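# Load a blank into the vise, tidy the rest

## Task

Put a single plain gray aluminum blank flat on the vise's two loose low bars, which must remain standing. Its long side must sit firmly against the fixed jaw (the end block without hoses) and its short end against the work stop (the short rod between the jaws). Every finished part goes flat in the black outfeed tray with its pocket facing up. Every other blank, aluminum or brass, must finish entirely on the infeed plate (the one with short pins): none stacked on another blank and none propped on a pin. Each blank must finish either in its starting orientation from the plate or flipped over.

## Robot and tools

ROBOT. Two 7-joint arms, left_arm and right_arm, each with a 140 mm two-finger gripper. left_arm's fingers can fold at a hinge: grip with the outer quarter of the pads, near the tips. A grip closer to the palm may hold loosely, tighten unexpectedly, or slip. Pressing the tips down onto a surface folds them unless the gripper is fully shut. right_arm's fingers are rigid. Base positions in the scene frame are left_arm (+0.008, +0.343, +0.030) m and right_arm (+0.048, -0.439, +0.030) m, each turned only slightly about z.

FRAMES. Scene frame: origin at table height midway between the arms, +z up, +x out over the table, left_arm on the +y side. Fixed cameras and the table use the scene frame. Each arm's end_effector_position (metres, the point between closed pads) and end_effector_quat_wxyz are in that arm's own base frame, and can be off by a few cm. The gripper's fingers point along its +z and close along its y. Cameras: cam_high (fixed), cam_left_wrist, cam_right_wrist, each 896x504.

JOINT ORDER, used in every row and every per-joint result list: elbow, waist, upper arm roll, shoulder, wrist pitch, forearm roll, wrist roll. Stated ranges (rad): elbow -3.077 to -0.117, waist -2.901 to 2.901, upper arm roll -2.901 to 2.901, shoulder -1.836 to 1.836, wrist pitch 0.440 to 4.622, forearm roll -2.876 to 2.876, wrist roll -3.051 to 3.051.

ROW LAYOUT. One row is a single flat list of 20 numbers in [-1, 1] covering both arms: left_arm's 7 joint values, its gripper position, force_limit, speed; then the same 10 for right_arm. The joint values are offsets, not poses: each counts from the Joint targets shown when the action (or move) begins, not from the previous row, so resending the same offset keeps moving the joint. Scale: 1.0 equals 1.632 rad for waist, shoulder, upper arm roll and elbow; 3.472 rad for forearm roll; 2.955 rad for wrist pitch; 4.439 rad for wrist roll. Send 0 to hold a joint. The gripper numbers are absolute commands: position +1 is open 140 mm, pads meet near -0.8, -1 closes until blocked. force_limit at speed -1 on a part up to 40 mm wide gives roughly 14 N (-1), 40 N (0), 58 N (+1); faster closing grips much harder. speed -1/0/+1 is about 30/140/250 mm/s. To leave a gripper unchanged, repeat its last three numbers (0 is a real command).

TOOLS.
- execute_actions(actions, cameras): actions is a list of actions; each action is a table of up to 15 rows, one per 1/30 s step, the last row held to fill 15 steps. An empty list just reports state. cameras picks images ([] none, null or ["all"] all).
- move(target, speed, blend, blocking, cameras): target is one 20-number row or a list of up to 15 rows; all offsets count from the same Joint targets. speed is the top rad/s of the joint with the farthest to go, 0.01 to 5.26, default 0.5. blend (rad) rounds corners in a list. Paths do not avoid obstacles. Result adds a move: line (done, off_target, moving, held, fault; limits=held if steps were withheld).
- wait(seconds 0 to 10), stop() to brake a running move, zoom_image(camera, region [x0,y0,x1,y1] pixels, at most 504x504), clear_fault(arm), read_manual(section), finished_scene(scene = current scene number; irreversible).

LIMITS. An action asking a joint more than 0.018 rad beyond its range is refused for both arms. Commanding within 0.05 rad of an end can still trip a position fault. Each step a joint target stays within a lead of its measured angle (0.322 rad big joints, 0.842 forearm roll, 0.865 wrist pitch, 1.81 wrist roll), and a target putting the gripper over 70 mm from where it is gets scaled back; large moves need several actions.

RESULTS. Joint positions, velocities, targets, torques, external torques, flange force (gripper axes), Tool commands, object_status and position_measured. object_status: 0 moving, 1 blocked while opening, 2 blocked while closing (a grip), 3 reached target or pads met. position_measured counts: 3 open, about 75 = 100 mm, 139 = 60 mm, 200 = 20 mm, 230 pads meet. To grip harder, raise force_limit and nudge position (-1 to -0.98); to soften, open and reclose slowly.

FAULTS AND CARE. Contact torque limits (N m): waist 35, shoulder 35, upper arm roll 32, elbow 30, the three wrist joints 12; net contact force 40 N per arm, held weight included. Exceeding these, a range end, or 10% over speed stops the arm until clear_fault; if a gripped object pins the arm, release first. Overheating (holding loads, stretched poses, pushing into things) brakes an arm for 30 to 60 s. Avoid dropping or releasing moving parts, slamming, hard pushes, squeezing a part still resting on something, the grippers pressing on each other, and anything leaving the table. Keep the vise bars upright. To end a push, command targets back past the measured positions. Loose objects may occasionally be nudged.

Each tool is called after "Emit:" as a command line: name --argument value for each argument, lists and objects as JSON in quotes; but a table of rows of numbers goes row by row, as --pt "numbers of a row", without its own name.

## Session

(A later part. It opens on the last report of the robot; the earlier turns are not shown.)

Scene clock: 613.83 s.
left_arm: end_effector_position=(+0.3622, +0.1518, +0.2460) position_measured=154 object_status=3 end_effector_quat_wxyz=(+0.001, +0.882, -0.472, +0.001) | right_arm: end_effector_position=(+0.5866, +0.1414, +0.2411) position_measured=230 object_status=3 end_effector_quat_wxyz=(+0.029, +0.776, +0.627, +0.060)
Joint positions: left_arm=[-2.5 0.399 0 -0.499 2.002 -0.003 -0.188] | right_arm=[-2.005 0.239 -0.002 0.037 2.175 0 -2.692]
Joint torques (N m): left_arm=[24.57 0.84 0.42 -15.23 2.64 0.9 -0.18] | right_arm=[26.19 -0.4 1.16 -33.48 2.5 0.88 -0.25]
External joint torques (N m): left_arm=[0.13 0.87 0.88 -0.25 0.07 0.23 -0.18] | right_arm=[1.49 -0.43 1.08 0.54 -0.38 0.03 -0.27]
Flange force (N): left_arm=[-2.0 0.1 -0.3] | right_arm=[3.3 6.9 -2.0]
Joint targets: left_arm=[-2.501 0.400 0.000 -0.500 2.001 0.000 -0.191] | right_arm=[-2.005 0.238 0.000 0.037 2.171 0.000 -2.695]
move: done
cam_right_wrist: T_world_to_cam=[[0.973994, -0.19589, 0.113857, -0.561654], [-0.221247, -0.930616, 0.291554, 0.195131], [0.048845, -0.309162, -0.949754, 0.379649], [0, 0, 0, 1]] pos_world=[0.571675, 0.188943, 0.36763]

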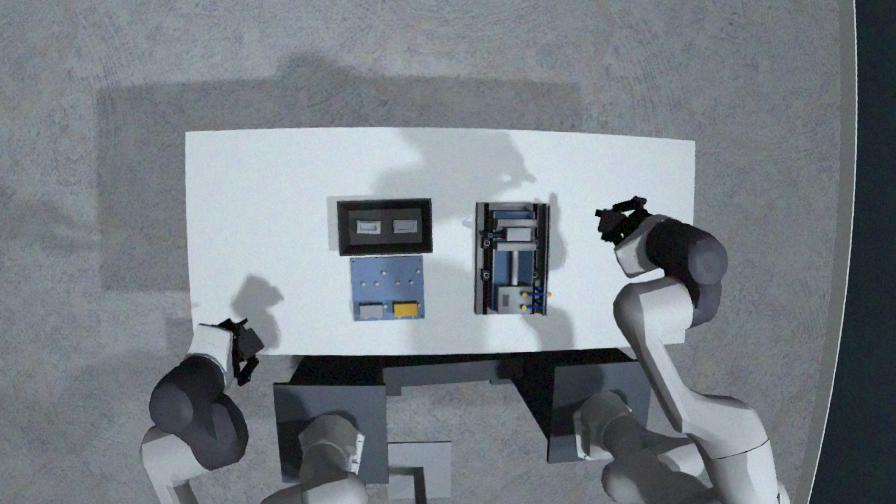

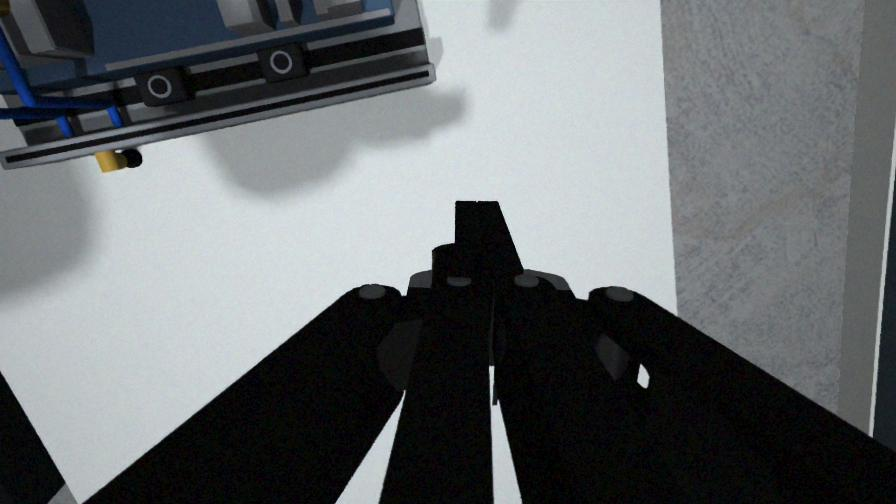

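Emit:
move --target '[0,0,0,0,0,0,0,-0.2,-1,-1,0.05877,0.0846,0,0.04159,-0.05314,0,-0.01702,-1,-1,-1]' --speed 0.25 --cameras '["cam_right_wrist"]'

Scene clock: 642.43 s.
left_arm: end_effector_position=(+0.3622, +0.1518, +0.2460) position_measured=154 object_status=3 end_effector_quat_wxyz=(+0.001, +0.882, -0.472, +0.001) | right_arm: end_effector_position=(+0.5454, +0.2153, +0.2306) position_measured=230 object_status=3 end_effector_quat_wxyz=(+0.001, +0.707, +0.707, +0.002)
Joint positions: left_arm=[-2.5 0.399 0 -0.499 2.002 -0.003 -0.188] | right_arm=[-1.911 0.375 0.001 0.103 2.018 0 -2.766]
Joint velocities: left_arm=[within noise] | right_arm=[0 0 0.001 0 0 0.001 -0.006]
Joint torques (N m): left_arm=[24.55 0.83 0.45 -15.24 2.64 0.9 -0.22] | right_arm=[26.36 -0.42 0.82 -35.02 2.29 0.9 -0.3]
External joint torques (N m): left_arm=[0.13 0.87 0.92 -0.35 0.07 0.22 -0.22] | right_arm=[1.78 -0.37 0.75 1.16 -0.27 0.04 -0.3]
Flange force (N): left_arm=[-2.0 0.4 -0.3] | right_arm=[3.6 10.1 -2.8]
Joint targets: left_arm=[-2.501 0.400 0.000 -0.500 2.001 0.000 -0.191] | right_arm=[-1.909 0.376 0.000 0.105 2.014 0.000 -2.771]
move: done
cam_right_wrist: T_world_to_cam=[[0.999839, 0.0176725, -0.00313964, -0.538922], [0.0176702, -0.938399, 0.345101, 0.116932], [0.00315255, -0.345101, -0.93856, 0.424548], [0, 0, 0, 1]] pos_world=[0.53543, 0.265765, 0.356419]

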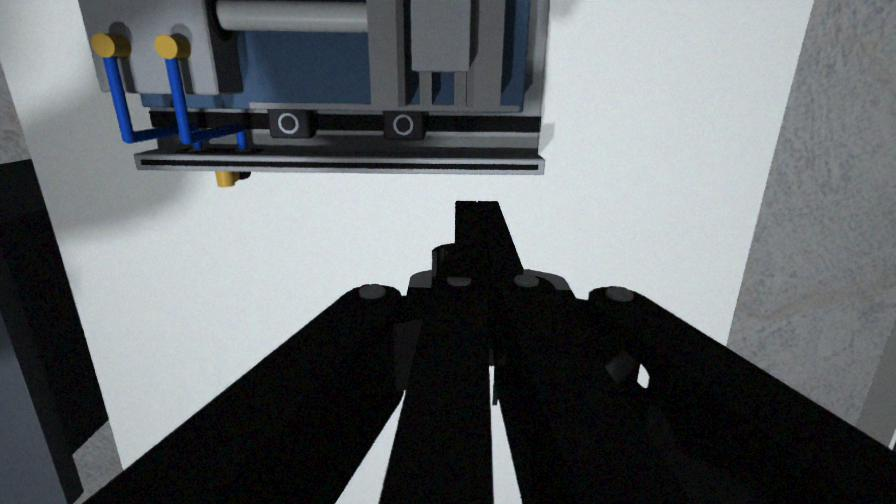

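Emit:
zoom_image --camera "cam_right_wrist" --region '[360, 0, 540, 110]'

Scaled by 2.800 (camera's finer frame: 1280x720).

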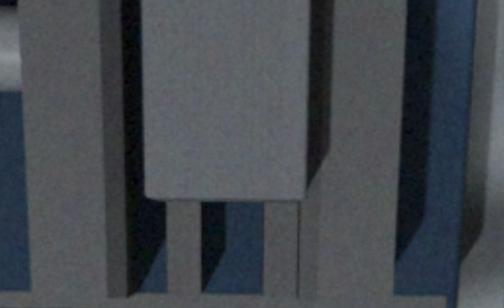

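Emit:
zoom_image --camera "cam_right_wrist" --region '[440, 0, 520, 80]'

Scaled by 6.300 (camera's finer frame: 1280x720).

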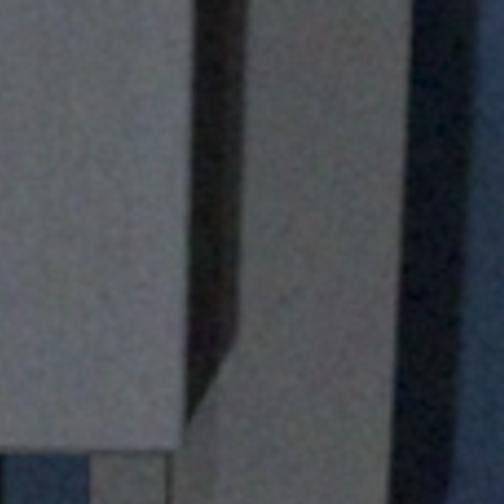

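Emit:
finished_scene --scene 2

The scene is finished: the task was done.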